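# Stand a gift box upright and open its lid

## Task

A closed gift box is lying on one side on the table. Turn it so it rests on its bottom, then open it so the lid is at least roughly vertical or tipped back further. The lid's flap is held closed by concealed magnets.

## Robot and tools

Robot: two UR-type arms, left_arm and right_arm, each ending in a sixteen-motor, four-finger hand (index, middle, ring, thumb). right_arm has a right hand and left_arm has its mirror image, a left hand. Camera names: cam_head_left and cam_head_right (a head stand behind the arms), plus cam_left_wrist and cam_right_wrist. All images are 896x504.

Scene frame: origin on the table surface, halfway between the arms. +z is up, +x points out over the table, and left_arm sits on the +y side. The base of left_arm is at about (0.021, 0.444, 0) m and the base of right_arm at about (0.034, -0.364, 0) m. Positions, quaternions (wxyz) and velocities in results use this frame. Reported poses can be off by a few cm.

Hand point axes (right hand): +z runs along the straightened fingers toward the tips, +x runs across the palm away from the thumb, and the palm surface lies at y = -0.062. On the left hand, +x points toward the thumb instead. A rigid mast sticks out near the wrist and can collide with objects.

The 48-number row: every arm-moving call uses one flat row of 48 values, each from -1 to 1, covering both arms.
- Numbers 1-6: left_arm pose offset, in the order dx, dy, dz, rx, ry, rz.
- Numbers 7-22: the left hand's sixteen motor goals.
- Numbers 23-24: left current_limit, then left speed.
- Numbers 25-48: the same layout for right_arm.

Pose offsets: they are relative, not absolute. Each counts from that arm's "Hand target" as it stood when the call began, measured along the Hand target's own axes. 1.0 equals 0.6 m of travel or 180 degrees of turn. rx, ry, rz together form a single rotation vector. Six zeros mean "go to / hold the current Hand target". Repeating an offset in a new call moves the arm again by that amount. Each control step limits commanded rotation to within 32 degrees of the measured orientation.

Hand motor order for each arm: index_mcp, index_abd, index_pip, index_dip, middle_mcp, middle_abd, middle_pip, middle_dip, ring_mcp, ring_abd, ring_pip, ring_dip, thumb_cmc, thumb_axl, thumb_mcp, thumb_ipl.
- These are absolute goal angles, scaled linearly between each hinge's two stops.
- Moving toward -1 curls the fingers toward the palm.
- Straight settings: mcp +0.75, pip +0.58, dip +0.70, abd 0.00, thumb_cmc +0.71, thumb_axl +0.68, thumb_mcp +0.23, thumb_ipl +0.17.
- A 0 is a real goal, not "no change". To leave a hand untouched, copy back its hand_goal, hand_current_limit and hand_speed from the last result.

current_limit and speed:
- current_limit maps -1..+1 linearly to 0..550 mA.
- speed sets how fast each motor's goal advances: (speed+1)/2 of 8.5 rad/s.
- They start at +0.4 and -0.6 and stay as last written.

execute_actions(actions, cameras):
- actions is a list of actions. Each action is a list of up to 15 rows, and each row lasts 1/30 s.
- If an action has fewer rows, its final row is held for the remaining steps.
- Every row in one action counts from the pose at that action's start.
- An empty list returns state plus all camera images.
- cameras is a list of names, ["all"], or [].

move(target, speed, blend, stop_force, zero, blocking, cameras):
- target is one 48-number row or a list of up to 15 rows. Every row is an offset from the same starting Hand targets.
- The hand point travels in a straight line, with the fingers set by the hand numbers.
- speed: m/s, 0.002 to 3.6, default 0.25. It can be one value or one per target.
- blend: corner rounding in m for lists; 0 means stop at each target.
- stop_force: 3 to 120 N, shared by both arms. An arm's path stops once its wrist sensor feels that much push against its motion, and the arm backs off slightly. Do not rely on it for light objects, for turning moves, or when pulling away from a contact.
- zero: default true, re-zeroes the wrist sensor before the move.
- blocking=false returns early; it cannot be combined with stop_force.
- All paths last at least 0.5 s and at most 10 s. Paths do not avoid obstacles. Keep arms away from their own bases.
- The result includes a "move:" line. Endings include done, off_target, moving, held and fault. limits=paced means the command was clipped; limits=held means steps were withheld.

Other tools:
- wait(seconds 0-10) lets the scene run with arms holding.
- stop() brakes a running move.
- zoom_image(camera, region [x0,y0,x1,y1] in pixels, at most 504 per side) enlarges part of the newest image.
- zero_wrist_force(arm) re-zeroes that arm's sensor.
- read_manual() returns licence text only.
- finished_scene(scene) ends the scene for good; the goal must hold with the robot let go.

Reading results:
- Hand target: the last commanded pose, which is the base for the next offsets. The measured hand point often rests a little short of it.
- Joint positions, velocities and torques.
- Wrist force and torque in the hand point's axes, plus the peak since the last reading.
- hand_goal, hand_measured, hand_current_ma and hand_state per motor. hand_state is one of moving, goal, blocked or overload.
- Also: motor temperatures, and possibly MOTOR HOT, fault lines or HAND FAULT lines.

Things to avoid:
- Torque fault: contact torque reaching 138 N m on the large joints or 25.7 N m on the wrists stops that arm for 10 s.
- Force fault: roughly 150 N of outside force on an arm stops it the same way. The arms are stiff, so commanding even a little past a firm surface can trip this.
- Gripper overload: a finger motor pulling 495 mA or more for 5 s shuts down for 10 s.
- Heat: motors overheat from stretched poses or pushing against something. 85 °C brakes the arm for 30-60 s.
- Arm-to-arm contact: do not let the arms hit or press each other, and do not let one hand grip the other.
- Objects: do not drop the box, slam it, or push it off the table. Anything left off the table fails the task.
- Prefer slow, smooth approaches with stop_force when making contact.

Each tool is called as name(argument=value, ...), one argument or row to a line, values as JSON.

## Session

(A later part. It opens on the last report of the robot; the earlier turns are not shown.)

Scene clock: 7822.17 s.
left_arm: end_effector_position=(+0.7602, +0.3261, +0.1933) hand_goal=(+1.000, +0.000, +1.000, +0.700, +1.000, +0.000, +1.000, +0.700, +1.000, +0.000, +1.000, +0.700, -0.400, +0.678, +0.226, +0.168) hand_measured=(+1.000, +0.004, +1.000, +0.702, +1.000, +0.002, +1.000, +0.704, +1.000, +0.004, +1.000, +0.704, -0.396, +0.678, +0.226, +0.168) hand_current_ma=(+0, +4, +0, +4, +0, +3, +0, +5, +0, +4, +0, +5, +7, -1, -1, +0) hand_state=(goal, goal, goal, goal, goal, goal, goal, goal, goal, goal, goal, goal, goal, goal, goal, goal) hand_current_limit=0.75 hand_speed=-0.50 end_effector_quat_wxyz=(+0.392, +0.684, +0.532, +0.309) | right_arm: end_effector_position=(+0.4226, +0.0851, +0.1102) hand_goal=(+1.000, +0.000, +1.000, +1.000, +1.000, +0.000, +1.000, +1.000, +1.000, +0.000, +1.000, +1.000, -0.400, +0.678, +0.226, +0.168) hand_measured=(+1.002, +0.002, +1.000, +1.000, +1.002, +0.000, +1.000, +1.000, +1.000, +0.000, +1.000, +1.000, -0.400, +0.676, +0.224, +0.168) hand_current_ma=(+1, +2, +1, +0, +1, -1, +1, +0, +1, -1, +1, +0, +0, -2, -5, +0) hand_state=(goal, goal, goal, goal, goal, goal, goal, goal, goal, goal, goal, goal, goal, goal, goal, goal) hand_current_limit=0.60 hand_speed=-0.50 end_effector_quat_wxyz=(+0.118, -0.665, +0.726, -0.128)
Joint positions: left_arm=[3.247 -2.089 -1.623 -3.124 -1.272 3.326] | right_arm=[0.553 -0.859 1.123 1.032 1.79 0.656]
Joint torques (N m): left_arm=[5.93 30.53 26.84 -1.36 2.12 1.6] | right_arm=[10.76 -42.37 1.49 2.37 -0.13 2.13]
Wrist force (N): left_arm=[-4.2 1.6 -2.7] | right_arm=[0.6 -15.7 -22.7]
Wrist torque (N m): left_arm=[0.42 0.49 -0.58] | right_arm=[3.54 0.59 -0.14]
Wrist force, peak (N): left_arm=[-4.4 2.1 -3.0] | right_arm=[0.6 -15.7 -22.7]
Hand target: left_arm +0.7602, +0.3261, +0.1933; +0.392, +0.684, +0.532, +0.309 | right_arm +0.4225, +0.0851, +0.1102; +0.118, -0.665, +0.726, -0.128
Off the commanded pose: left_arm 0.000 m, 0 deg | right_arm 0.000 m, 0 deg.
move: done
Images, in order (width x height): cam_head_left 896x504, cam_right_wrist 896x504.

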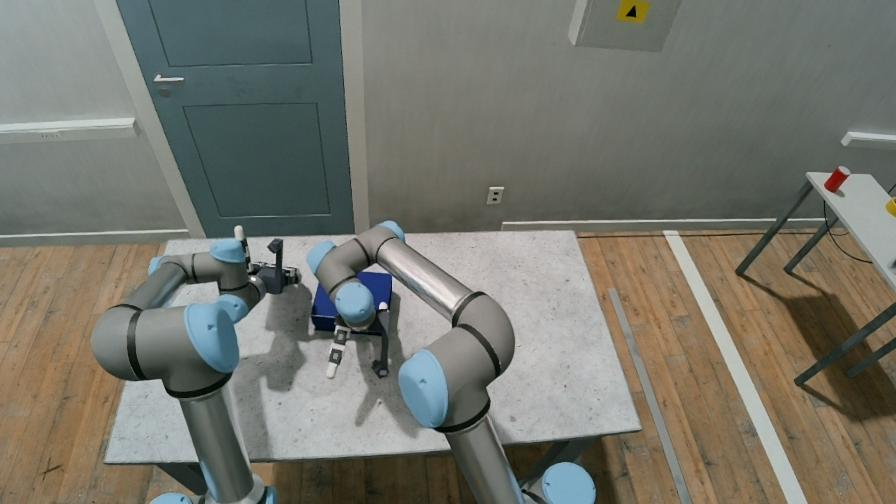

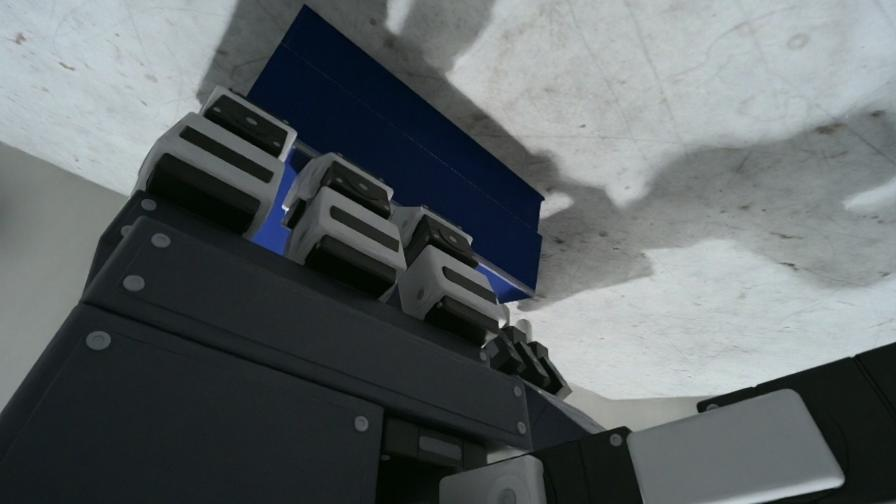

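move(
  target=[
    [0,0,0,0,0,0,1,0,1,0.7,1,0,1,0.7,1,0,1,0.7,-0.4,0.678,0.226,0.168,0.75,-0.5,0,-0.0228,-0.0627,0,0,0,1,0,1,1,1,0,1,1,1,0,1,1,-0.4,0.678,0.226,0.168,0.6,-0.5],
    [0,0,0,0,0,0,1,0,1,0.7,1,0,1,0.7,1,0,1,0.7,-0.4,0.678,0.226,0.168,0.75,-0.5,0.3,0.08,-0.15,-0.111,0,0,1,0,1,1,1,0,1,1,1,0,1,1,-0.4,0.678,0.226,0.168,0.6,-0.5],
  ],
  speed=0.12,
  cameras=["cam_right_wrist","cam_head_left","cam_head_right"],
)

zoom_image(
  camera="cam_head_left",
  region=[200, 230, 480, 390],
)

zoom_image(
  camera="cam_head_right",
  region=[220, 230, 500, 390],
)

Scene clock: 7865.47 s.
left_arm: end_effector_position=(+0.7602, +0.3261, +0.1933) hand_goal=(+1.000, +0.000, +1.000, +0.700, +1.000, +0.000, +1.000, +0.700, +1.000, +0.000, +1.000, +0.700, -0.400, +0.678, +0.226, +0.168) hand_measured=(+1.000, +0.004, +1.000, +0.702, +1.000, +0.002, +1.000, +0.704, +1.000, +0.004, +1.000, +0.704, -0.396, +0.678, +0.226, +0.168) hand_current_ma=(+0, +4, +0, +4, +0, +3, +0, +5, +0, +4, +0, +5, +7, -1, -1, +0) hand_state=(goal, goal, goal, goal, goal, goal, goal, goal, goal, goal, goal, goal, goal, goal, goal, goal) hand_current_limit=0.75 hand_speed=-0.50 end_effector_quat_wxyz=(+0.392, +0.684, +0.532, +0.309) | right_arm: end_effector_position=(+0.3312, -0.0875, +0.1783) hand_goal=(+1.000, +0.000, +1.000, +1.000, +1.000, +0.000, +1.000, +1.000, +1.000, +0.000, +1.000, +1.000, -0.400, +0.678, +0.226, +0.168) hand_measured=(+0.994, +0.002, +1.000, +1.000, +0.994, +0.000, +1.000, +1.000, +0.994, +0.000, +1.000, +1.000, -0.400, +0.676, +0.224, +0.168) hand_current_ma=(-11, +2, +0, +0, -10, -1, +0, +0, -10, -1, +0, +0, +0, -2, -5, +0) hand_state=(goal, goal, goal, goal, goal, goal, goal, goal, goal, goal, goal, goal, goal, goal, goal, goal) hand_current_limit=0.60 hand_speed=-0.50 end_effector_quat_wxyz=(+0.000, -0.676, +0.737, -0.001)
Joint positions: left_arm=[3.247 -2.089 -1.623 -3.124 -1.272 3.326] | right_arm=[0.23 -1.166 1.545 1.191 1.571 0.364]
Joint torques (N m): left_arm=[6.92 30.42 27.25 -1.42 2 1.54] | right_arm=[-6.22 -44.56 -8.9 4.65 -3.1 -1.87]
Wrist force (N): left_arm=[-4.2 1.4 -2.8] | right_arm=[0.0 0.1 -4.9]
Wrist torque (N m): left_arm=[0.43 0.49 -0.59] | right_arm=[0.40 0.15 0.15]
Wrist force, peak (N): left_arm=[-4.5 1.9 -2.9] | right_arm=[0.5 -15.8 -22.9]
Hand target: left_arm +0.7602, +0.3261, +0.1933; +0.392, +0.684, +0.532, +0.309 | right_arm +0.3312, -0.0876, +0.1783; +0.000, -0.676, +0.737, +0.000
Off the commanded pose: left_arm 0.000 m, 0 deg | right_arm 0.000 m, 0 deg.
move: done
Images, in order (width x height): cam_head_left 896x504, cam_head_right 896x504, cam_right_wrist 896x504.

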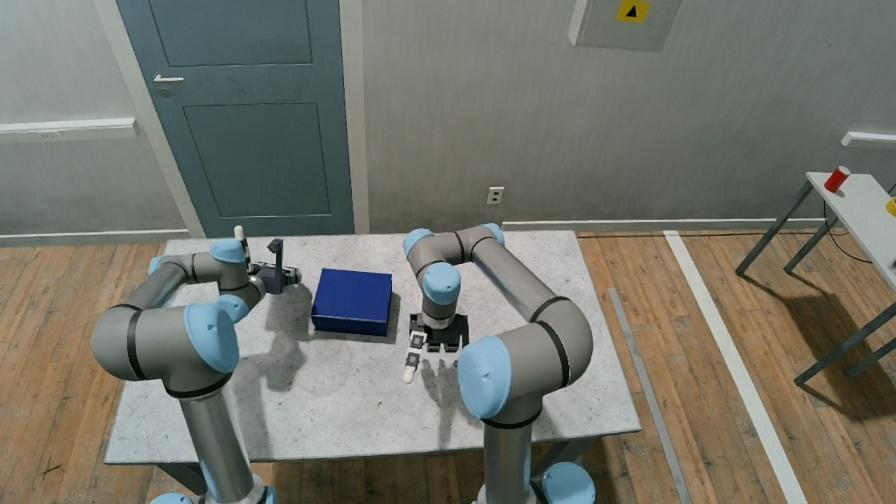

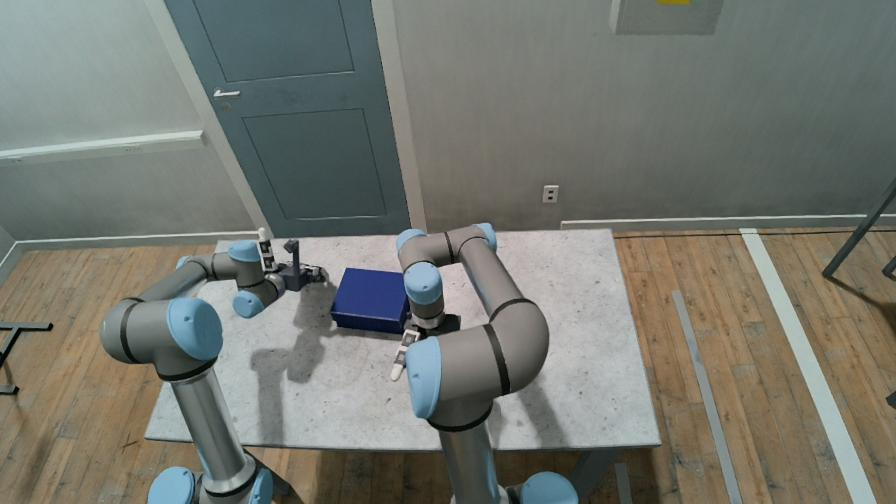

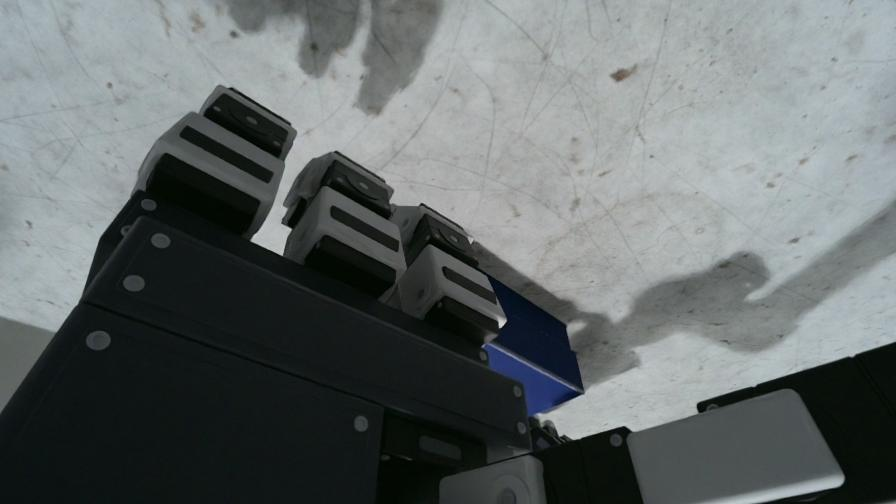

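Scaled by 1.800 from the camera's 896x504 image, which has a finer 1280x720 frame.

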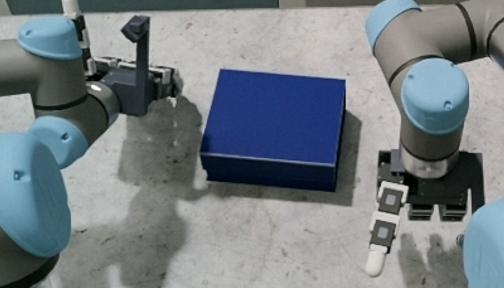

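Scaled by 1.800 from the camera's 896x504 image, which has a finer 1280x720 frame.

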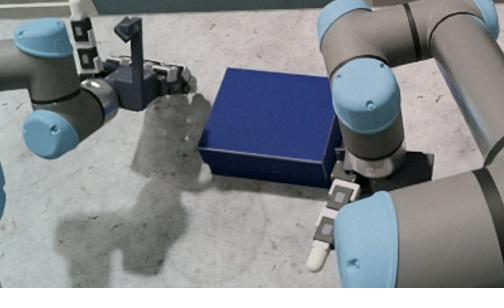

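move(
  target=[
    [-0.1,-0.187,-0.323,0,0,0,1,0,1,0.7,1,0,1,0.7,1,0,1,0.7,-0.4,0.678,0.226,0.168,0.75,-0.5,0,0,0,0,0,0,1,0,1,1,1,0,1,1,1,0,1,1,-0.4,0.678,0.226,0.168,0.6,-0.5],
    [-0.2925,-0.159,-0.2757,0,0.0385,-0.0222,1,0,1,0.7,1,0,1,0.7,1,0,1,0.7,-0.4,0.678,0.226,0.168,0.75,-0.5,0,0,0,0,0,0,1,0,1,1,1,0,1,1,1,0,1,1,-0.4,0.678,0.226,0.168,0.6,-0.5],
  ],
  speed=0.15,
  cameras=["cam_left_wrist","cam_head_right"],
)

Scene clock: 7893.63 s.
left_arm: end_effector_position=(+0.5323, +0.2023, +0.1930) hand_goal=(+1.000, +0.000, +1.000, +0.700, +1.000, +0.000, +1.000, +0.700, +1.000, +0.000, +1.000, +0.700, -0.400, +0.678, +0.226, +0.168) hand_measured=(+1.000, +0.004, +1.000, +0.702, +1.000, +0.002, +1.000, +0.704, +1.000, +0.004, +1.000, +0.704, -0.396, +0.678, +0.226, +0.168) hand_current_ma=(+0, +4, +0, +4, +0, +3, +0, +5, +0, +4, +0, +5, +7, -1, -1, +0) hand_state=(goal, goal, goal, goal, goal, goal, goal, goal, goal, goal, goal, goal, goal, goal, goal, goal) hand_current_limit=0.75 hand_speed=-0.50 end_effector_quat_wxyz=(+0.370, +0.645, +0.578, +0.336) | right_arm: end_effector_position=(+0.3312, -0.0876, +0.1783) hand_goal=(+1.000, +0.000, +1.000, +1.000, +1.000, +0.000, +1.000, +1.000, +1.000, +0.000, +1.000, +1.000, -0.400, +0.678, +0.226, +0.168) hand_measured=(+0.994, +0.002, +1.000, +1.000, +0.994, +0.000, +1.000, +1.000, +0.994, +0.000, +1.000, +1.000, -0.400, +0.676, +0.224, +0.168) hand_current_ma=(-11, +2, +0, +0, -10, -1, +0, +0, -10, -1, +0, +0, +0, -2, -5, +0) hand_state=(goal, goal, goal, goal, goal, goal, goal, goal, goal, goal, goal, goal, goal, goal, goal, goal) hand_current_limit=0.60 hand_speed=-0.50 end_effector_quat_wxyz=(+0.000, -0.676, +0.737, +0.000)
Joint positions: left_arm=[2.795 -1.784 -2.075 -2.962 -1.782 3.023] | right_arm=[0.23 -1.166 1.545 1.191 1.571 0.363]
Joint torques (N m): left_arm=[-6.27 14.74 24.14 -1.7 -1.83 -0.98] | right_arm=[-6.75 -44.79 -9.4 3.75 -3 -1.67]
Wrist force (N): left_arm=[-4.2 1.8 -2.6] | right_arm=[-0.2 0.5 -5.3]
Wrist torque (N m): left_arm=[0.48 0.52 -0.40] | right_arm=[0.49 0.18 0.15]
Wrist force, peak (N): left_arm=[-4.8 2.0 -2.5] | right_arm=[-0.1 0.5 -5.5]
Hand target: left_arm +0.5323, +0.2023, +0.1930; +0.370, +0.645, +0.578, +0.336 | right_arm +0.3312, -0.0876, +0.1783; +0.000, -0.676, +0.737, +0.000
Off the commanded pose: left_arm 0.000 m, 0 deg | right_arm 0.000 m, 0 deg.
move: done
Images, in order (width x height): cam_head_right 896x504, cam_left_wrist 896x504.

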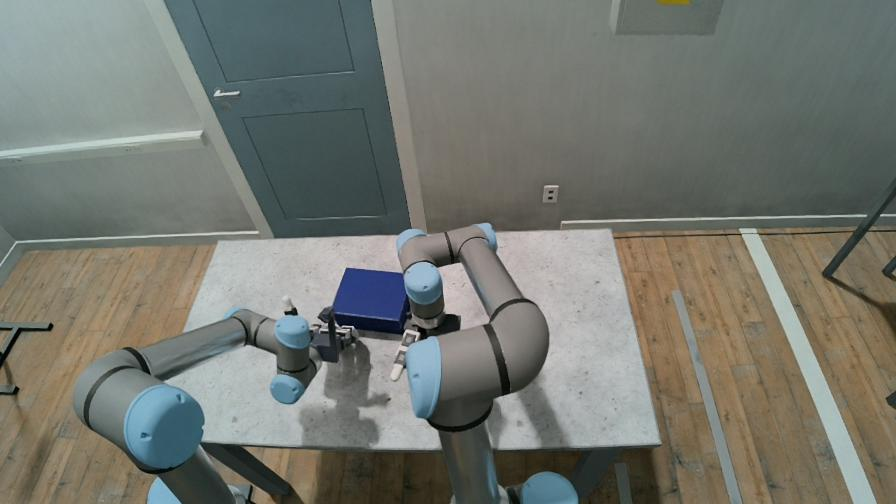

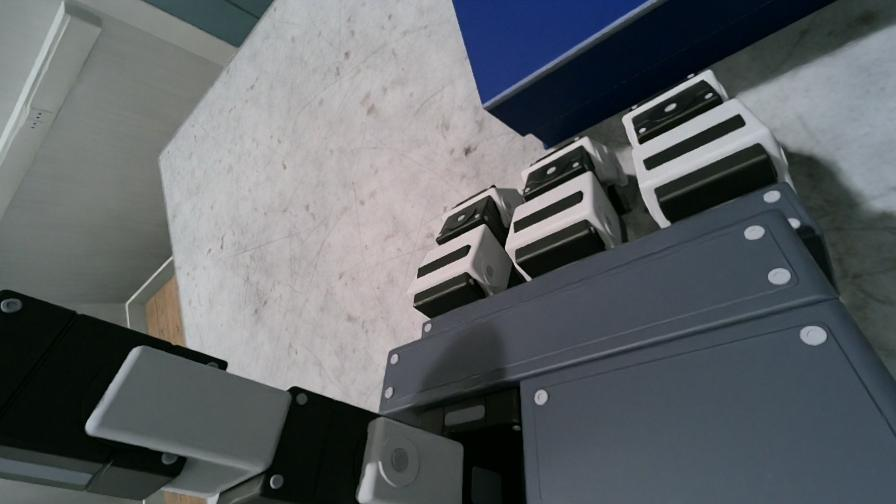

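move(
  target=[
    [-0.03,0,0,0,0,0,1,0,1,0.7,1,0,1,0.7,1,0,1,0.7,-0.4,0.678,0.226,0.168,0.75,-0.5,-0.23,-0.0133,0.0967,0,0,0.011,1,0,1,1,1,0,1,1,1,0,1,1,-0.4,0.678,0.226,0.168,0.6,-0.5],
    [-0.03,0,0,0,0,0,1,0,1,0.7,1,0,1,0.7,1,0,1,0.7,-0.4,0.678,0.226,0.168,0.75,-0.5,-0.23,-0.0133,0.15,0,0,0.011,1,0,1,1,1,0,1,1,1,0,1,1,-0.4,0.678,0.226,0.168,0.6,-0.5],
  ],
  speed=0.12,
  cameras=["cam_left_wrist","cam_right_wrist","cam_head_right"],
)

Scene clock: 7928.93 s.
left_arm: end_effector_position=(+0.5304, +0.1844, +0.1929) hand_goal=(+1.000, +0.000, +1.000, +0.700, +1.000, +0.000, +1.000, +0.700, +1.000, +0.000, +1.000, +0.700, -0.400, +0.678, +0.226, +0.168) hand_measured=(+1.000, +0.004, +1.000, +0.702, +1.000, +0.002, +1.000, +0.704, +1.000, +0.004, +1.000, +0.704, -0.396, +0.678, +0.226, +0.168) hand_current_ma=(+0, +4, +0, +4, +0, +3, +0, +5, +0, +4, +0, +5, +7, -1, -1, +0) hand_state=(goal, goal, goal, goal, goal, goal, goal, goal, goal, goal, goal, goal, goal, goal, goal, goal) hand_current_limit=0.75 hand_speed=-0.50 end_effector_quat_wxyz=(+0.370, +0.645, +0.578, +0.336) | right_arm: end_effector_position=(+0.3513, +0.0491, +0.0884) hand_goal=(+1.000, +0.000, +1.000, +1.000, +1.000, +0.000, +1.000, +1.000, +1.000, +0.000, +1.000, +1.000, -0.400, +0.678, +0.226, +0.168) hand_measured=(+0.994, +0.002, +1.000, +1.000, +0.994, +0.000, +1.000, +1.000, +0.994, +0.000, +1.000, +1.000, -0.400, +0.676, +0.224, +0.168) hand_current_ma=(-11, +2, +0, +0, -10, -1, +0, +0, -10, -1, +0, +0, +0, -2, -5, +0) hand_state=(goal, goal, goal, goal, goal, goal, goal, goal, goal, goal, goal, goal, goal, goal, goal, goal) hand_current_limit=0.60 hand_speed=-0.50 end_effector_quat_wxyz=(+0.000, -0.663, +0.749, +0.000)
Joint positions: left_arm=[2.743 -1.809 -2.043 -2.975 -1.826 2.996] | right_arm=[0.471 -0.857 1.293 1.134 1.572 0.639]
Joint torques (N m): left_arm=[-6.3 14.96 26.55 -1.82 -2.02 -1.13] | right_arm=[7.22 -29.96 -8.73 0.69 -0.27 2.25]
Wrist force (N): left_arm=[-4.2 1.6 -2.7] | right_arm=[0.0 0.6 -4.5]
Wrist torque (N m): left_arm=[0.44 0.50 -0.37] | right_arm=[0.39 0.24 -0.06]
Wrist force, peak (N): left_arm=[-4.4 1.9 -3.1] | right_arm=[0.0 0.7 -5.5]
Hand target: left_arm +0.5304, +0.1844, +0.1929; +0.370, +0.645, +0.578, +0.336 | right_arm +0.3512, +0.0492, +0.0883; +0.000, -0.663, +0.749, +0.000
Off the commanded pose: left_arm 0.000 m, 0 deg | right_arm 0.000 m, 0 deg.
move: done
Images, in order (width x height): cam_head_right 896x504, cam_left_wrist 896x504, cam_right_wrist 896x504.

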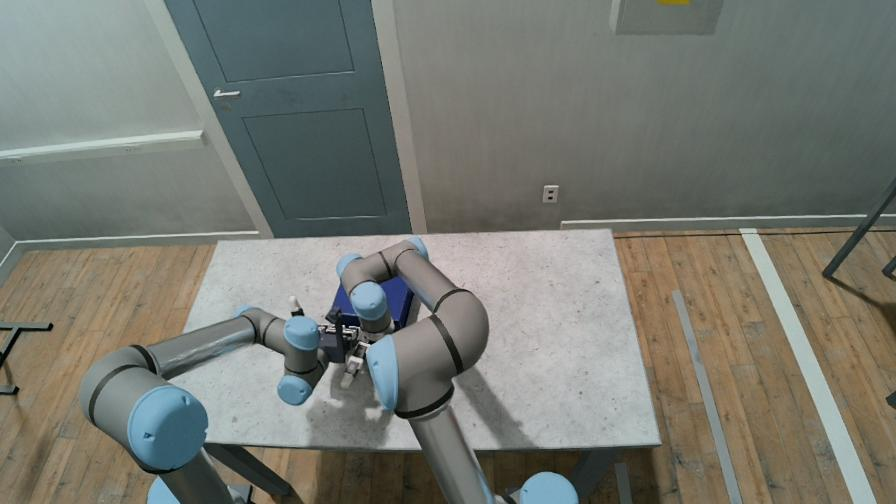

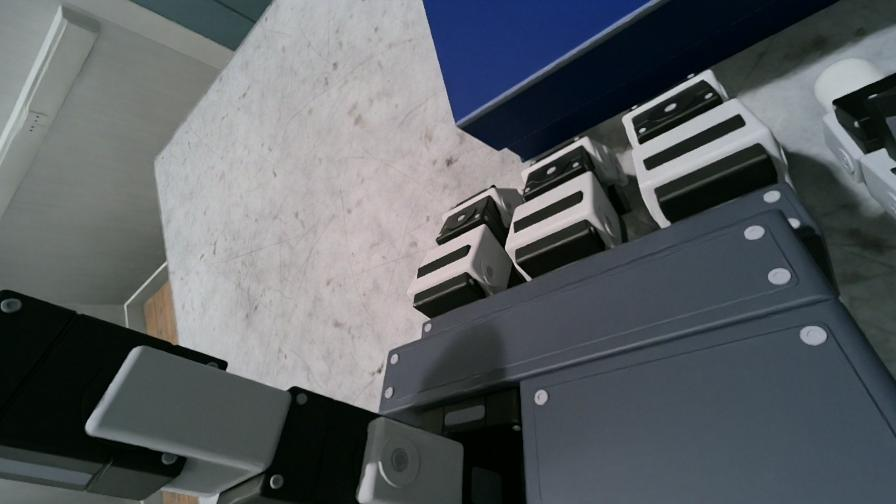

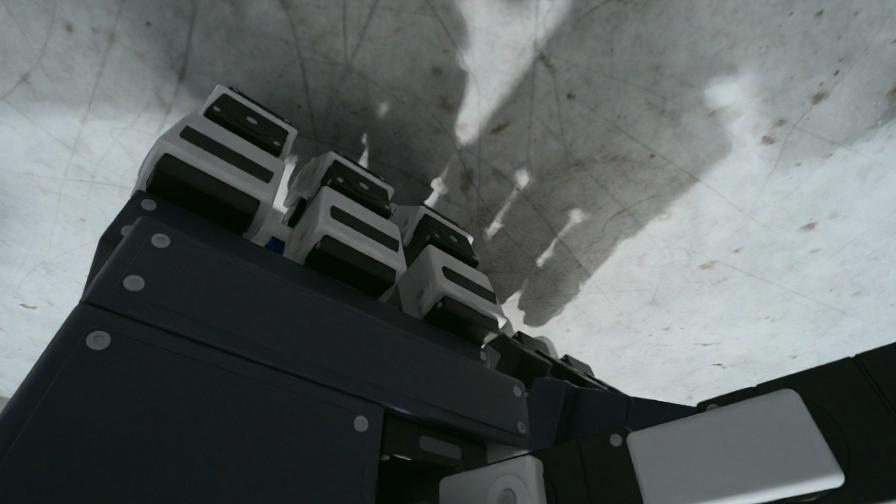

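move(
  target=[0,0,0,0,0,0,1,0,1,0.7,1,0,1,0.7,1,0,1,0.7,-0.4,0.678,0.226,0.168,0.75,-0.5,0,-0.06,0,0,0,0,1,0,1,1,1,0,1,1,1,0,1,1,-0.4,0.678,0.226,0.168,0.6,-0.5],
  speed=0.015,
  stop_force=3,
  cameras=["cam_left_wrist","cam_right_wrist"],
)

zoom_image(
  camera="cam_left_wrist",
  region=[500, 0, 896, 230],
)

Scene clock: 7943.50 s.
left_arm: end_effector_position=(+0.5304, +0.1844, +0.1929) hand_goal=(+1.000, +0.000, +1.000, +0.700, +1.000, +0.000, +1.000, +0.700, +1.000, +0.000, +1.000, +0.700, -0.400, +0.678, +0.226, +0.168) hand_measured=(+1.000, +0.004, +1.000, +0.702, +1.000, +0.002, +1.000, +0.704, +1.000, +0.004, +1.000, +0.704, -0.396, +0.678, +0.226, +0.168) hand_current_ma=(+0, +4, +0, +4, +0, +3, +0, +5, +0, +4, +0, +5, +7, -1, -1, +0) hand_state=(goal, goal, goal, goal, goal, goal, goal, goal, goal, goal, goal, goal, goal, goal, goal, goal) hand_current_limit=0.75 hand_speed=-0.50 end_effector_quat_wxyz=(+0.370, +0.645, +0.578, +0.336) | right_arm: end_effector_position=(+0.3870, +0.0448, +0.0883) hand_goal=(+1.000, +0.000, +1.000, +1.000, +1.000, +0.000, +1.000, +1.000, +1.000, +0.000, +1.000, +1.000, -0.400, +0.678, +0.226, +0.168) hand_measured=(+0.994, +0.002, +1.000, +1.000, +0.992, -0.002, +1.000, +1.000, +0.994, +0.000, +1.000, +1.000, -0.400, +0.676, +0.224, +0.168) hand_current_ma=(-11, +2, +0, +0, -18, -3, +0, +0, -10, -1, +0, +0, +0, -2, -5, +0) hand_state=(goal, goal, goal, goal, goal, goal, goal, goal, goal, goal, goal, goal, goal, goal, goal, goal) hand_current_limit=0.60 hand_speed=-0.50 end_effector_quat_wxyz=(+0.000, -0.663, +0.749, +0.000)
Joint positions: left_arm=[2.743 -1.809 -2.043 -2.975 -1.826 2.996] | right_arm=[0.432 -0.802 1.194 1.178 1.571 0.601]
Joint torques (N m): left_arm=[-5.97 15.37 25.31 -1.87 -2.01 -0.95] | right_arm=[-6.35 -31.92 -29.14 4.27 -2.05 -1.79]
Wrist force (N): left_arm=[-4.1 1.6 -2.8] | right_arm=[0.4 1.8 -5.2]
Wrist torque (N m): left_arm=[0.45 0.49 -0.36] | right_arm=[0.50 0.24 0.24]
Wrist force, peak (N): left_arm=[-4.6 1.6 -2.7] | right_arm=[0.3 1.6 -5.8]
Hand target: left_arm +0.5304, +0.1844, +0.1929; +0.370, +0.645, +0.578, +0.336 | right_arm +0.3870, +0.0448, +0.0883; +0.000, -0.663, +0.749, +0.000
Off the commanded pose: left_arm 0.000 m, 0 deg | right_arm 0.000 m, 0 deg.
move: done
Images, in order (width x height): cam_left_wrist 896x504, cam_right_wrist 896x504.

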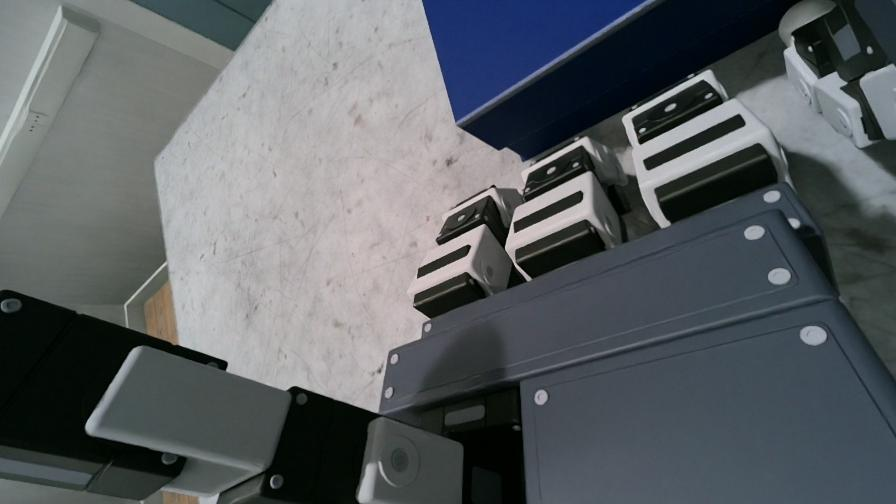

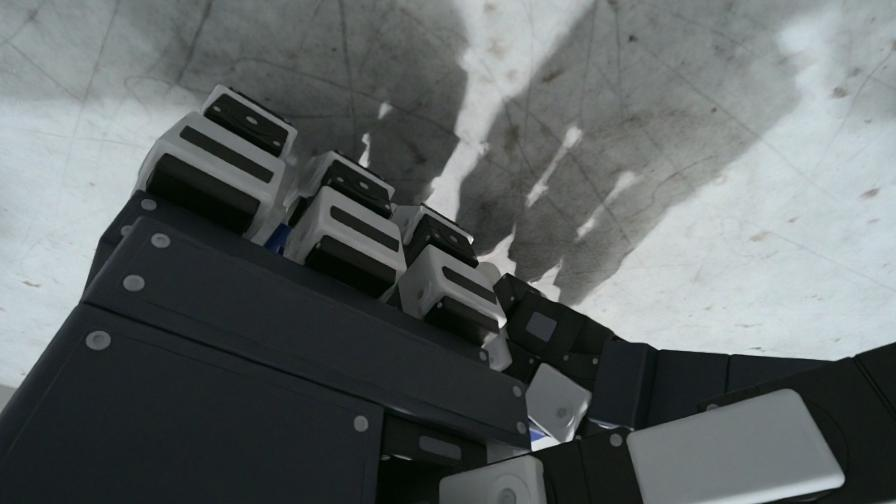

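Scaled by 1.273 from the camera's 896x504 image, which has a finer 1280x720 frame.

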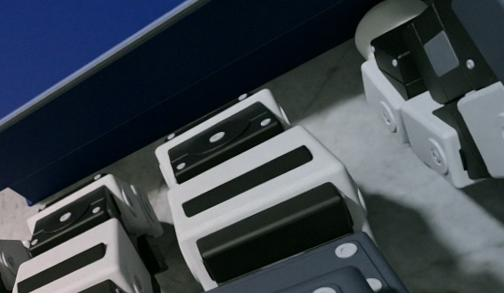

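move(
  target=[0,0,0,0,0,0,1,0,1,0.7,1,0,1,0.7,1,0,1,0.7,-0.4,0.678,0.226,0.168,0.75,-0.5,0,0,0.033,0,0,0,1,0,1,1,1,0,1,1,1,0,1,1,-0.4,0.678,0.226,0.168,0.6,-0.5],
  speed=0.008,
  stop_force=30,
  cameras=["cam_left_wrist","cam_right_wrist"],
)

Scene clock: 7954.17 s.
left_arm: end_effector_position=(+0.5304, +0.1844, +0.1929) hand_goal=(+1.000, +0.000, +1.000, +0.700, +1.000, +0.000, +1.000, +0.700, +1.000, +0.000, +1.000, +0.700, -0.400, +0.678, +0.226, +0.168) hand_measured=(+1.000, +0.004, +1.000, +0.702, +1.000, +0.002, +1.000, +0.704, +1.000, +0.004, +1.000, +0.704, -0.396, +0.678, +0.226, +0.168) hand_current_ma=(+0, +4, +0, +4, +0, +3, +0, +5, +0, +4, +0, +5, +7, -1, -1, +0) hand_state=(goal, goal, goal, goal, goal, goal, goal, goal, goal, goal, goal, goal, goal, goal, goal, goal) hand_current_limit=0.75 hand_speed=-0.50 end_effector_quat_wxyz=(+0.370, +0.645, +0.578, +0.336) | right_arm: end_effector_position=(+0.3870, +0.0448, +0.0827) hand_goal=(+1.000, +0.000, +1.000, +1.000, +1.000, +0.000, +1.000, +1.000, +1.000, +0.000, +1.000, +1.000, -0.400, +0.678, +0.226, +0.168) hand_measured=(+1.000, +0.002, +1.000, +1.000, +1.000, -0.002, +1.000, +1.000, +1.000, +0.000, +1.000, +1.000, -0.400, +0.676, +0.224, +0.168) hand_current_ma=(+1, +2, +1, +0, +1, -3, +1, +0, +1, -1, +1, +0, +0, -2, -5, +0) hand_state=(goal, goal, goal, goal, goal, goal, goal, goal, goal, goal, goal, goal, goal, goal, goal, goal) hand_current_limit=0.60 hand_speed=-0.50 end_effector_quat_wxyz=(+0.000, -0.663, +0.749, +0.000)
Joint positions: left_arm=[2.743 -1.809 -2.043 -2.975 -1.826 2.996] | right_arm=[0.432 -0.796 1.199 1.167 1.571 0.601]
Joint torques (N m): left_arm=[-6.33 15.77 25.13 -1.53 -1.82 -1.08] | right_arm=[-6.54 -41.6 -23.31 -0.28 -0.45 -1.8]
Wrist force (N): left_arm=[-4.2 1.6 -2.6] | right_arm=[0.1 15.3 -34.4]
Wrist torque (N m): left_arm=[0.44 0.50 -0.38] | right_arm=[4.20 0.91 0.52]
Wrist force, peak (N): left_arm=[-4.4 1.9 -2.9] | right_arm=[0.3 17.9 -42.5]
Hand target: left_arm +0.5304, +0.1844, +0.1929; +0.370, +0.645, +0.578, +0.336 | right_arm +0.3870, +0.0448, +0.0827; +0.000, -0.663, +0.749, +0.000 (not the last commanded pose)
Off the commanded pose: left_arm 0.000 m, 0 deg | right_arm 0.014 m, 0 deg.
move: contact (right_arm)
Images, in order (width x height): cam_left_wrist 896x504, cam_right_wrist 896x504.

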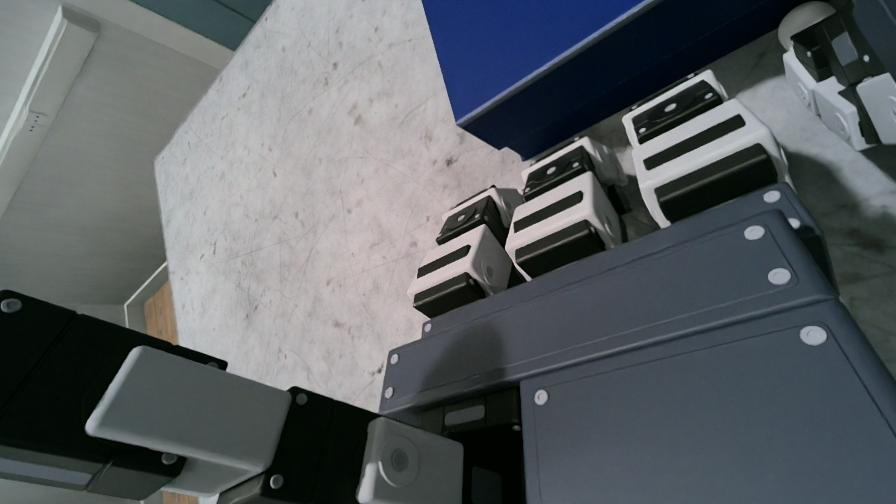

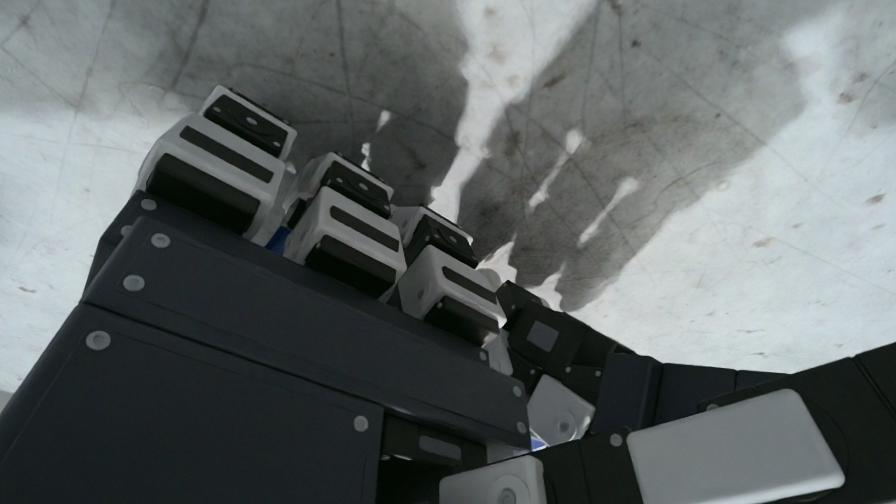

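move(
  target=[
    [0,0,0,0,0,0,1,0,1,0.7,1,0,1,0.7,1,0,1,0.7,-0.4,0.678,0.226,0.168,0.75,-0.5,0,0,-0.0222,0,0,0,1,0,1,1,1,0,1,1,1,0,1,1,-0.4,0.678,0.226,0.168,0.6,-0.5],
    [0,0,0,0,0,0,1,0,1,0.7,1,0,1,0.7,1,0,1,0.7,-0.4,0.678,0.226,0.168,0.75,-0.5,0,-0.02,-0.0222,0,0,0,1,0,1,1,1,0,1,1,1,0,1,1,-0.4,0.678,0.226,0.168,0.6,-0.5],
  ],
  speed=0.03,
  cameras=["cam_left_wrist"],
)

move(
  target=[0,0,0,0,0,0,1,0,1,0.7,1,0,1,0.7,1,0,1,0.7,-0.4,0.678,0.226,0.168,0.75,-0.5,0,0,0.033,0,0,0,1,0,1,1,1,0,1,1,1,0,1,1,-0.4,0.678,0.226,0.168,0.6,-0.5],
  speed=0.008,
  stop_force=5,
  cameras=["cam_left_wrist"],
)

Scene clock: 7979.57 s.
left_arm: end_effector_position=(+0.5304, +0.1844, +0.1929) hand_goal=(+1.000, +0.000, +1.000, +0.700, +1.000, +0.000, +1.000, +0.700, +1.000, +0.000, +1.000, +0.700, -0.400, +0.678, +0.226, +0.168) hand_measured=(+1.000, +0.004, +1.000, +0.702, +1.000, +0.002, +1.000, +0.704, +1.000, +0.004, +1.000, +0.704, -0.396, +0.678, +0.226, +0.168) hand_current_ma=(+0, +4, +0, +4, +0, +3, +0, +5, +0, +4, +0, +5, +7, -1, -1, +0) hand_state=(goal, goal, goal, goal, goal, goal, goal, goal, goal, goal, goal, goal, goal, goal, goal, goal) hand_current_limit=0.75 hand_speed=-0.50 end_effector_quat_wxyz=(+0.370, +0.645, +0.578, +0.336) | right_arm: end_effector_position=(+0.3988, +0.0433, +0.0961) hand_goal=(+1.000, +0.000, +1.000, +1.000, +1.000, +0.000, +1.000, +1.000, +1.000, +0.000, +1.000, +1.000, -0.400, +0.678, +0.226, +0.168) hand_measured=(+0.990, -0.002, +1.000, +1.000, +0.992, -0.002, +1.000, +1.000, +0.998, +0.000, +1.000, +1.000, -0.400, +0.676, +0.224, +0.168) hand_current_ma=(-22, -3, +0, +0, -15, -3, -1, +0, -5, -1, +0, +0, +0, -2, -5, +0) hand_state=(goal, goal, goal, goal, goal, goal, goal, goal, goal, goal, goal, goal, goal, goal, goal, goal) hand_current_limit=0.60 hand_speed=-0.50 end_effector_quat_wxyz=(+0.000, -0.663, +0.749, +0.000)
Joint positions: left_arm=[2.743 -1.809 -2.043 -2.975 -1.826 2.996] | right_arm=[0.421 -0.79 1.15 1.209 1.571 0.589]
Joint torques (N m): left_arm=[-5.56 15.99 25.18 -1.84 -2 -0.85] | right_arm=[-6.38 -33.01 -29.49 4.22 -1.79 -1.74]
Wrist force (N): left_arm=[-4.1 1.6 -2.6] | right_arm=[0.2 2.2 -5.1]
Wrist torque (N m): left_arm=[0.45 0.49 -0.37] | right_arm=[0.50 0.25 0.17]
Wrist force, peak (N): left_arm=[-4.4 1.8 -3.1] | right_arm=[0.3 15.3 -35.5]
Hand target: left_arm +0.5304, +0.1844, +0.1929; +0.370, +0.645, +0.578, +0.336 | right_arm +0.3989, +0.0433, +0.0961; +0.000, -0.663, +0.749, +0.000
Off the commanded pose: left_arm 0.000 m, 0 deg | right_arm 0.000 m, 0 deg.
move: done
Images, in order (width x height): cam_left_wrist 896x504.

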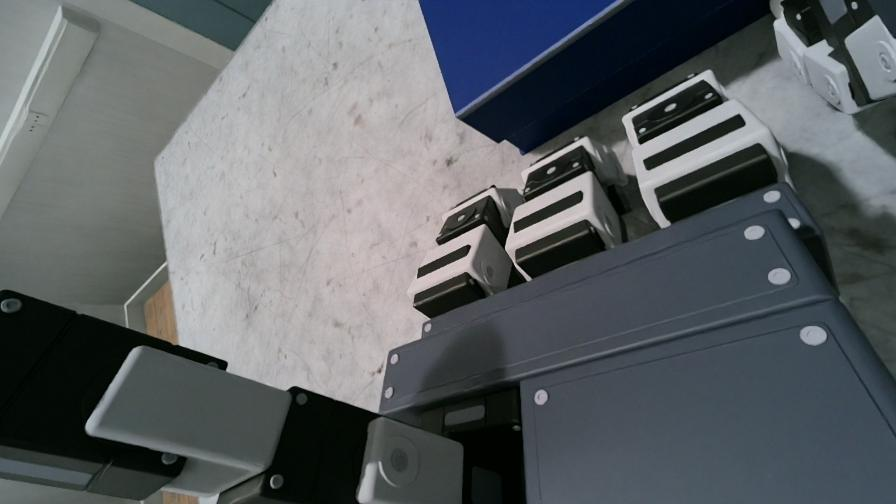

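Scene clock: 7982.33 s.
left_arm: end_effector_position=(+0.5304, +0.1844, +0.1929) hand_goal=(+1.000, +0.000, +1.000, +0.700, +1.000, +0.000, +1.000, +0.700, +1.000, +0.000, +1.000, +0.700, -0.400, +0.678, +0.226, +0.168) hand_measured=(+1.000, +0.004, +1.000, +0.702, +1.000, +0.002, +1.000, +0.704, +1.000, +0.004, +1.000, +0.704, -0.396, +0.678, +0.226, +0.168) hand_current_ma=(+0, +4, +0, +4, +0, +3, +0, +5, +0, +4, +0, +5, +7, -1, -1, +0) hand_state=(goal, goal, goal, goal, goal, goal, goal, goal, goal, goal, goal, goal, goal, goal, goal, goal) hand_current_limit=0.75 hand_speed=-0.50 end_effector_quat_wxyz=(+0.370, +0.645, +0.578, +0.336) | right_arm: end_effector_position=(+0.3989, +0.0433, +0.0843) hand_goal=(+1.000, +0.000, +1.000, +1.000, +1.000, +0.000, +1.000, +1.000, +1.000, +0.000, +1.000, +1.000, -0.400, +0.678, +0.226, +0.168) hand_measured=(+0.994, -0.002, +1.000, +1.000, +0.996, -0.002, +1.000, +1.000, +0.998, +0.000, +1.000, +1.000, -0.400, +0.676, +0.224, +0.168) hand_current_ma=(-12, -3, +0, +0, -7, -3, +0, +0, -5, -1, +0, +0, +0, -2, -5, +0) hand_state=(goal, goal, goal, goal, goal, goal, goal, goal, goal, goal, goal, goal, goal, goal, goal, goal) hand_current_limit=0.60 hand_speed=-0.50 end_effector_quat_wxyz=(+0.000, -0.663, +0.749, +0.000)
Joint positions: left_arm=[2.743 -1.809 -2.043 -2.975 -1.826 2.996] | right_arm=[0.421 -0.778 1.162 1.186 1.571 0.589]
Joint torques (N m): left_arm=[-5.94 16.47 25.84 -1.73 -1.95 -1.07] | right_arm=[-6.53 -57.36 -29.08 3.92 -1.28 -0.84]
Wrist force (N): left_arm=[-4.2 1.5 -2.8] | right_arm=[0.2 2.3 -5.4]
Wrist torque (N m): left_arm=[0.44 0.50 -0.38] | right_arm=[0.57 0.20 0.19]
Wrist force, peak (N): left_arm=[-4.4 1.8 -3.0] | right_arm=[0.4 5.3 -11.9]
Hand target: left_arm +0.5304, +0.1844, +0.1929; +0.370, +0.645, +0.578, +0.336 | right_arm +0.3989, +0.0433, +0.0843; +0.000, -0.663, +0.749, +0.000 (not the last commanded pose)
Off the commanded pose: left_arm 0.000 m, 0 deg | right_arm 0.008 m, 0 deg.
move: contact (right_arm)
Images, in order (width x height): cam_left_wrist 896x504.

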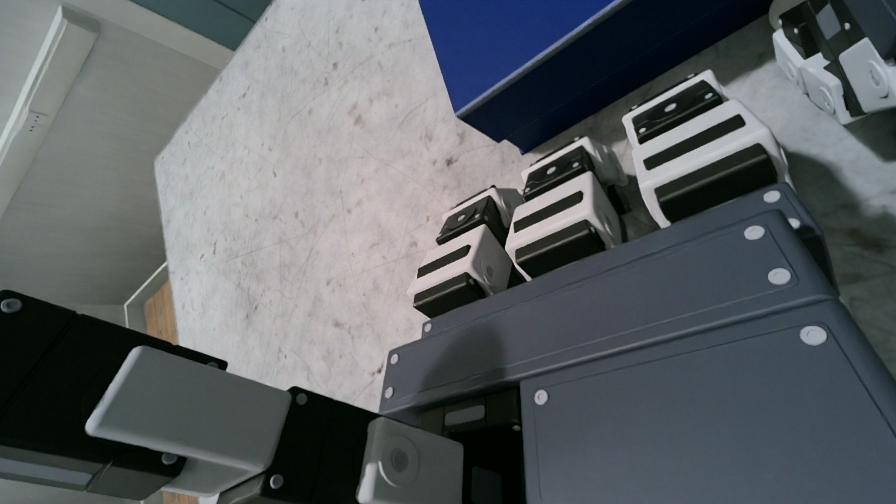

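move(
  target=[0,0,0,0,0,0,1,0,1,0.7,1,0,1,0.7,1,0,1,0.7,-0.4,0.678,0.226,0.168,0.75,-0.5,0,0,0.033,0,0,0,1,0,1,1,1,0,1,1,1,0,1,1,-0.4,0.678,0.226,0.168,0.6,-0.5],
  speed=0.008,
  stop_force=25,
  cameras=[],
)

move(
  target=[0,0.0333,0.0577,0,0,0,1,0,1,0.7,1,0,1,0.7,1,0,1,0.7,-0.4,0.678,0.226,0.168,0.75,-0.5,0,0,0,0,0,0,1,0,1,1,1,0,1,1,1,0,1,1,-0.4,0.678,0.226,0.168,0.6,-0.5],
  speed=0.015,
  stop_force=4,
  cameras=["cam_left_wrist"],
)

Scene clock: 7996.83 s.
left_arm: end_effector_position=(+0.5304, +0.1844, +0.1929) hand_goal=(+1.000, +0.000, +1.000, +0.700, +1.000, +0.000, +1.000, +0.700, +1.000, +0.000, +1.000, +0.700, -0.400, +0.678, +0.226, +0.168) hand_measured=(+1.000, +0.004, +1.000, +0.702, +1.000, +0.002, +1.000, +0.704, +1.000, +0.004, +1.000, +0.704, -0.396, +0.678, +0.226, +0.168) hand_current_ma=(+0, +4, +0, +4, +0, +3, +0, +5, +0, +4, +0, +5, +7, -1, -1, +0) hand_state=(goal, goal, goal, goal, goal, goal, goal, goal, goal, goal, goal, goal, goal, goal, goal, goal) hand_current_limit=0.75 hand_speed=-0.50 end_effector_quat_wxyz=(+0.370, +0.645, +0.578, +0.336) | right_arm: end_effector_position=(+0.3989, +0.0433, +0.0828) hand_goal=(+1.000, +0.000, +1.000, +1.000, +1.000, +0.000, +1.000, +1.000, +1.000, +0.000, +1.000, +1.000, -0.400, +0.678, +0.226, +0.168) hand_measured=(+1.000, -0.002, +1.000, +1.000, +1.000, -0.002, +1.000, +1.000, +1.000, +0.000, +1.000, +1.000, -0.400, +0.676, +0.224, +0.168) hand_current_ma=(+0, -3, +1, +0, +1, -1, +1, +0, +1, +0, +1, +0, +0, -2, -5, +0) hand_state=(goal, goal, goal, goal, goal, goal, goal, goal, goal, goal, goal, goal, goal, goal, goal, goal) hand_current_limit=0.60 hand_speed=-0.50 end_effector_quat_wxyz=(+0.000, -0.663, +0.749, +0.000)
Joint positions: left_arm=[2.743 -1.809 -2.043 -2.975 -1.826 2.996] | right_arm=[0.421 -0.777 1.164 1.183 1.571 0.589]
Joint torques (N m): left_arm=[-5.65 15.63 24.81 -1.7 -1.9 -1.11] | right_arm=[-5.39 -43.68 -24.11 0.17 -1.16 1.26]
Wrist force (N): left_arm=[-4.3 1.7 -2.5] | right_arm=[0.4 13.8 -32.3]
Wrist torque (N m): left_arm=[0.44 0.52 -0.38] | right_arm=[3.78 0.83 0.47]
Wrist force, peak (N): left_arm=[-4.4 2.0 -3.0] | right_arm=[-0.1 16.3 -39.6]
Hand target: left_arm +0.5304, +0.1844, +0.1929; +0.370, +0.645, +0.578, +0.336 | right_arm +0.3989, +0.0433, +0.0828; +0.000, -0.663, +0.749, +0.000 (not the last commanded pose)
Off the commanded pose: left_arm 0.000 m, 0 deg | right_arm 0.018 m, 0 deg.
move: contact (right_arm)
No camera images: "cameras" was empty.

Scene clock: 8000.50 s.
left_arm: end_effector_position=(+0.5701, +0.1801, +0.1928) hand_goal=(+1.000, +0.000, +1.000, +0.700, +1.000, +0.000, +1.000, +0.700, +1.000, +0.000, +1.000, +0.700, -0.400, +0.678, +0.226, +0.168) hand_measured=(+1.000, +0.004, +1.000, +0.702, +1.000, +0.002, +1.000, +0.704, +1.000, +0.004, +1.000, +0.704, -0.396, +0.678, +0.226, +0.168) hand_current_ma=(+0, +4, +0, +4, +0, +3, +0, +5, +0, +4, +0, +5, +7, -1, -1, +0) hand_state=(goal, goal, goal, goal, goal, goal, goal, goal, goal, goal, goal, goal, goal, goal, goal, goal) hand_current_limit=0.75 hand_speed=-0.50 end_effector_quat_wxyz=(+0.370, +0.645, +0.578, +0.336) | right_arm: end_effector_position=(+0.3989, +0.0433, +0.0828) hand_goal=(+1.000, +0.000, +1.000, +1.000, +1.000, +0.000, +1.000, +1.000, +1.000, +0.000, +1.000, +1.000, -0.400, +0.678, +0.226, +0.168) hand_measured=(+1.000, -0.002, +1.000, +1.000, +1.000, -0.002, +1.000, +1.000, +1.000, +0.000, +1.000, +1.000, -0.400, +0.676, +0.224, +0.168) hand_current_ma=(+0, -3, +1, +0, +1, -1, +1, +0, +1, +0, +1, +0, +0, -2, -5, +0) hand_state=(goal, goal, goal, goal, goal, goal, goal, goal, goal, goal, goal, goal, goal, goal, goal, goal) hand_current_limit=0.60 hand_speed=-0.50 end_effector_quat_wxyz=(+0.000, -0.663, +0.749, +0.000)
Joint positions: left_arm=[2.774 -1.876 -1.95 -2.997 -1.8 3.012] | right_arm=[0.421 -0.777 1.164 1.183 1.571 0.589]
Joint torques (N m): left_arm=[7.65 20.03 26.1 -1.76 1.42 1.61] | right_arm=[-5.88 -43.26 -24.38 0.12 -1.14 1.22]
Wrist force (N): left_arm=[-4.2 1.7 -2.9] | right_arm=[0.3 13.7 -31.8]
Wrist torque (N m): left_arm=[0.54 0.49 -0.57] | right_arm=[3.75 0.84 0.46]
Wrist force, peak (N): left_arm=[-4.5 1.9 -3.2] | right_arm=[0.3 13.8 -32.4]
Hand target: left_arm +0.5701, +0.1801, +0.1928; +0.370, +0.645, +0.578, +0.336 | right_arm +0.3989, +0.0433, +0.0828; +0.000, -0.663, +0.749, +0.000
Off the commanded pose: left_arm 0.000 m, 0 deg | right_arm 0.000 m, 0 deg.
move: done
Images, in order (width x height): cam_left_wrist 896x504.

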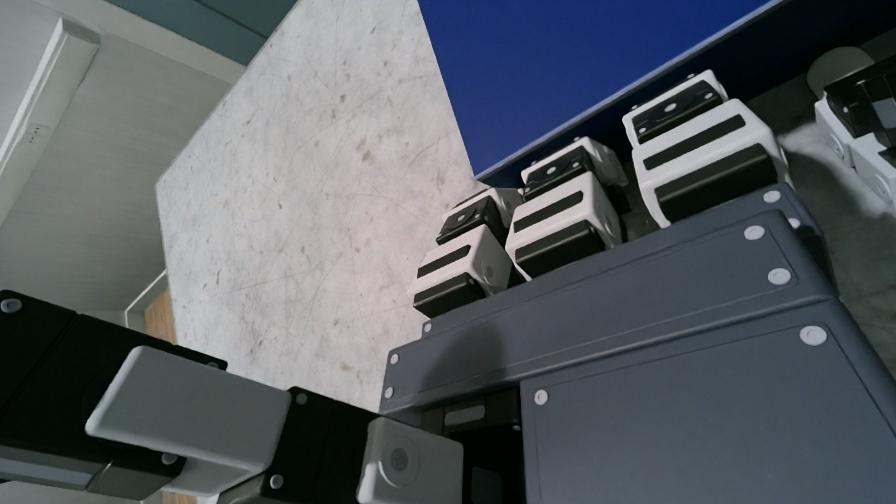

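move(
  target=[0,0.025,0.0433,0,0,0,1,0,1,0.7,1,0,1,0.7,1,0,1,0.7,-0.4,0.678,0.226,0.168,0.75,-0.5,0,0,0,0,0,0,1,0,1,1,1,0,1,1,1,0,1,1,-0.4,0.678,0.226,0.168,0.6,-0.5],
  speed=0.015,
  stop_force=4,
  cameras=["cam_left_wrist"],
)

Scene clock: 8010.60 s.
left_arm: end_effector_position=(+0.5999, +0.1770, +0.1928) hand_goal=(+1.000, +0.000, +1.000, +0.700, +1.000, +0.000, +1.000, +0.700, +1.000, +0.000, +1.000, +0.700, -0.400, +0.678, +0.226, +0.168) hand_measured=(+1.000, +0.004, +1.000, +0.702, +1.000, +0.002, +1.000, +0.704, +1.000, +0.004, +1.000, +0.704, -0.396, +0.678, +0.226, +0.168) hand_current_ma=(+0, +4, +0, +4, +0, +3, +0, +5, +0, +4, +0, +6, +7, -1, -1, +0) hand_state=(goal, goal, goal, goal, goal, goal, goal, goal, goal, goal, goal, goal, goal, goal, goal, goal) hand_current_limit=0.75 hand_speed=-0.50 end_effector_quat_wxyz=(+0.370, +0.645, +0.578, +0.336) | right_arm: end_effector_position=(+0.3989, +0.0433, +0.0828) hand_goal=(+1.000, +0.000, +1.000, +1.000, +1.000, +0.000, +1.000, +1.000, +1.000, +0.000, +1.000, +1.000, -0.400, +0.678, +0.226, +0.168) hand_measured=(+1.000, -0.002, +1.000, +1.000, +1.000, -0.002, +1.000, +1.000, +1.000, +0.000, +1.000, +1.000, -0.400, +0.676, +0.224, +0.168) hand_current_ma=(+0, -3, +1, +0, +1, -1, +1, +0, +1, +0, +1, +0, +0, -2, -5, +0) hand_state=(goal, goal, goal, goal, goal, goal, goal, goal, goal, goal, goal, goal, goal, goal, goal, goal) hand_current_limit=0.60 hand_speed=-0.50 end_effector_quat_wxyz=(+0.000, -0.663, +0.749, +0.000)
Joint positions: left_arm=[2.793 -1.928 -1.875 -3.019 -1.784 3.022] | right_arm=[0.421 -0.777 1.164 1.183 1.571 0.589]
Joint torques (N m): left_arm=[7.97 20.75 25.85 -1.48 1.42 1.67] | right_arm=[-6.77 -43.06 -22.88 0.08 -1.06 1.13]
Wrist force (N): left_arm=[-4.0 2.8 -4.7] | right_arm=[0.4 13.2 -32.1]
Wrist torque (N m): left_arm=[0.72 0.37 -0.56] | right_arm=[3.74 0.84 0.48]
Wrist force, peak (N): left_arm=[-4.2 2.9 -4.8] | right_arm=[0.3 13.7 -32.5]
Hand target: left_arm +0.5999, +0.1770, +0.1928; +0.370, +0.645, +0.578, +0.336 | right_arm +0.3989, +0.0433, +0.0828; +0.000, -0.663, +0.749, +0.000
Off the commanded pose: left_arm 0.000 m, 0 deg | right_arm 0.000 m, 0 deg.
move: done
Images, in order (width x height): cam_left_wrist 896x504.

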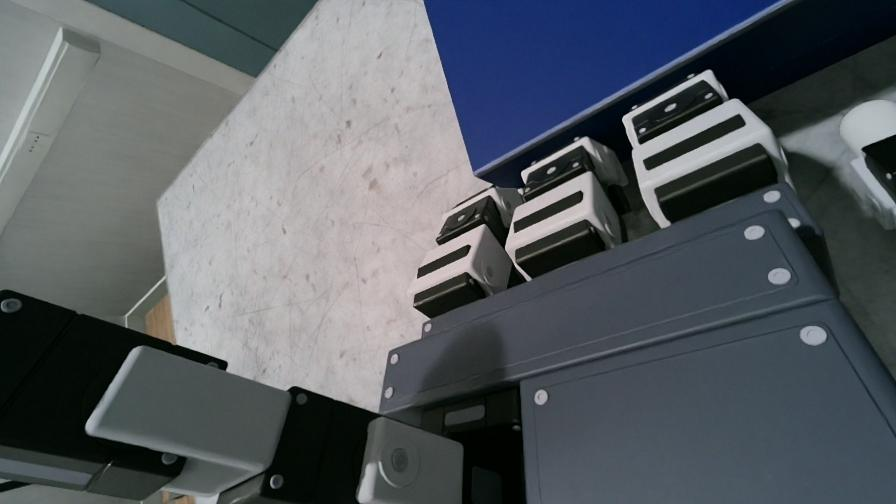

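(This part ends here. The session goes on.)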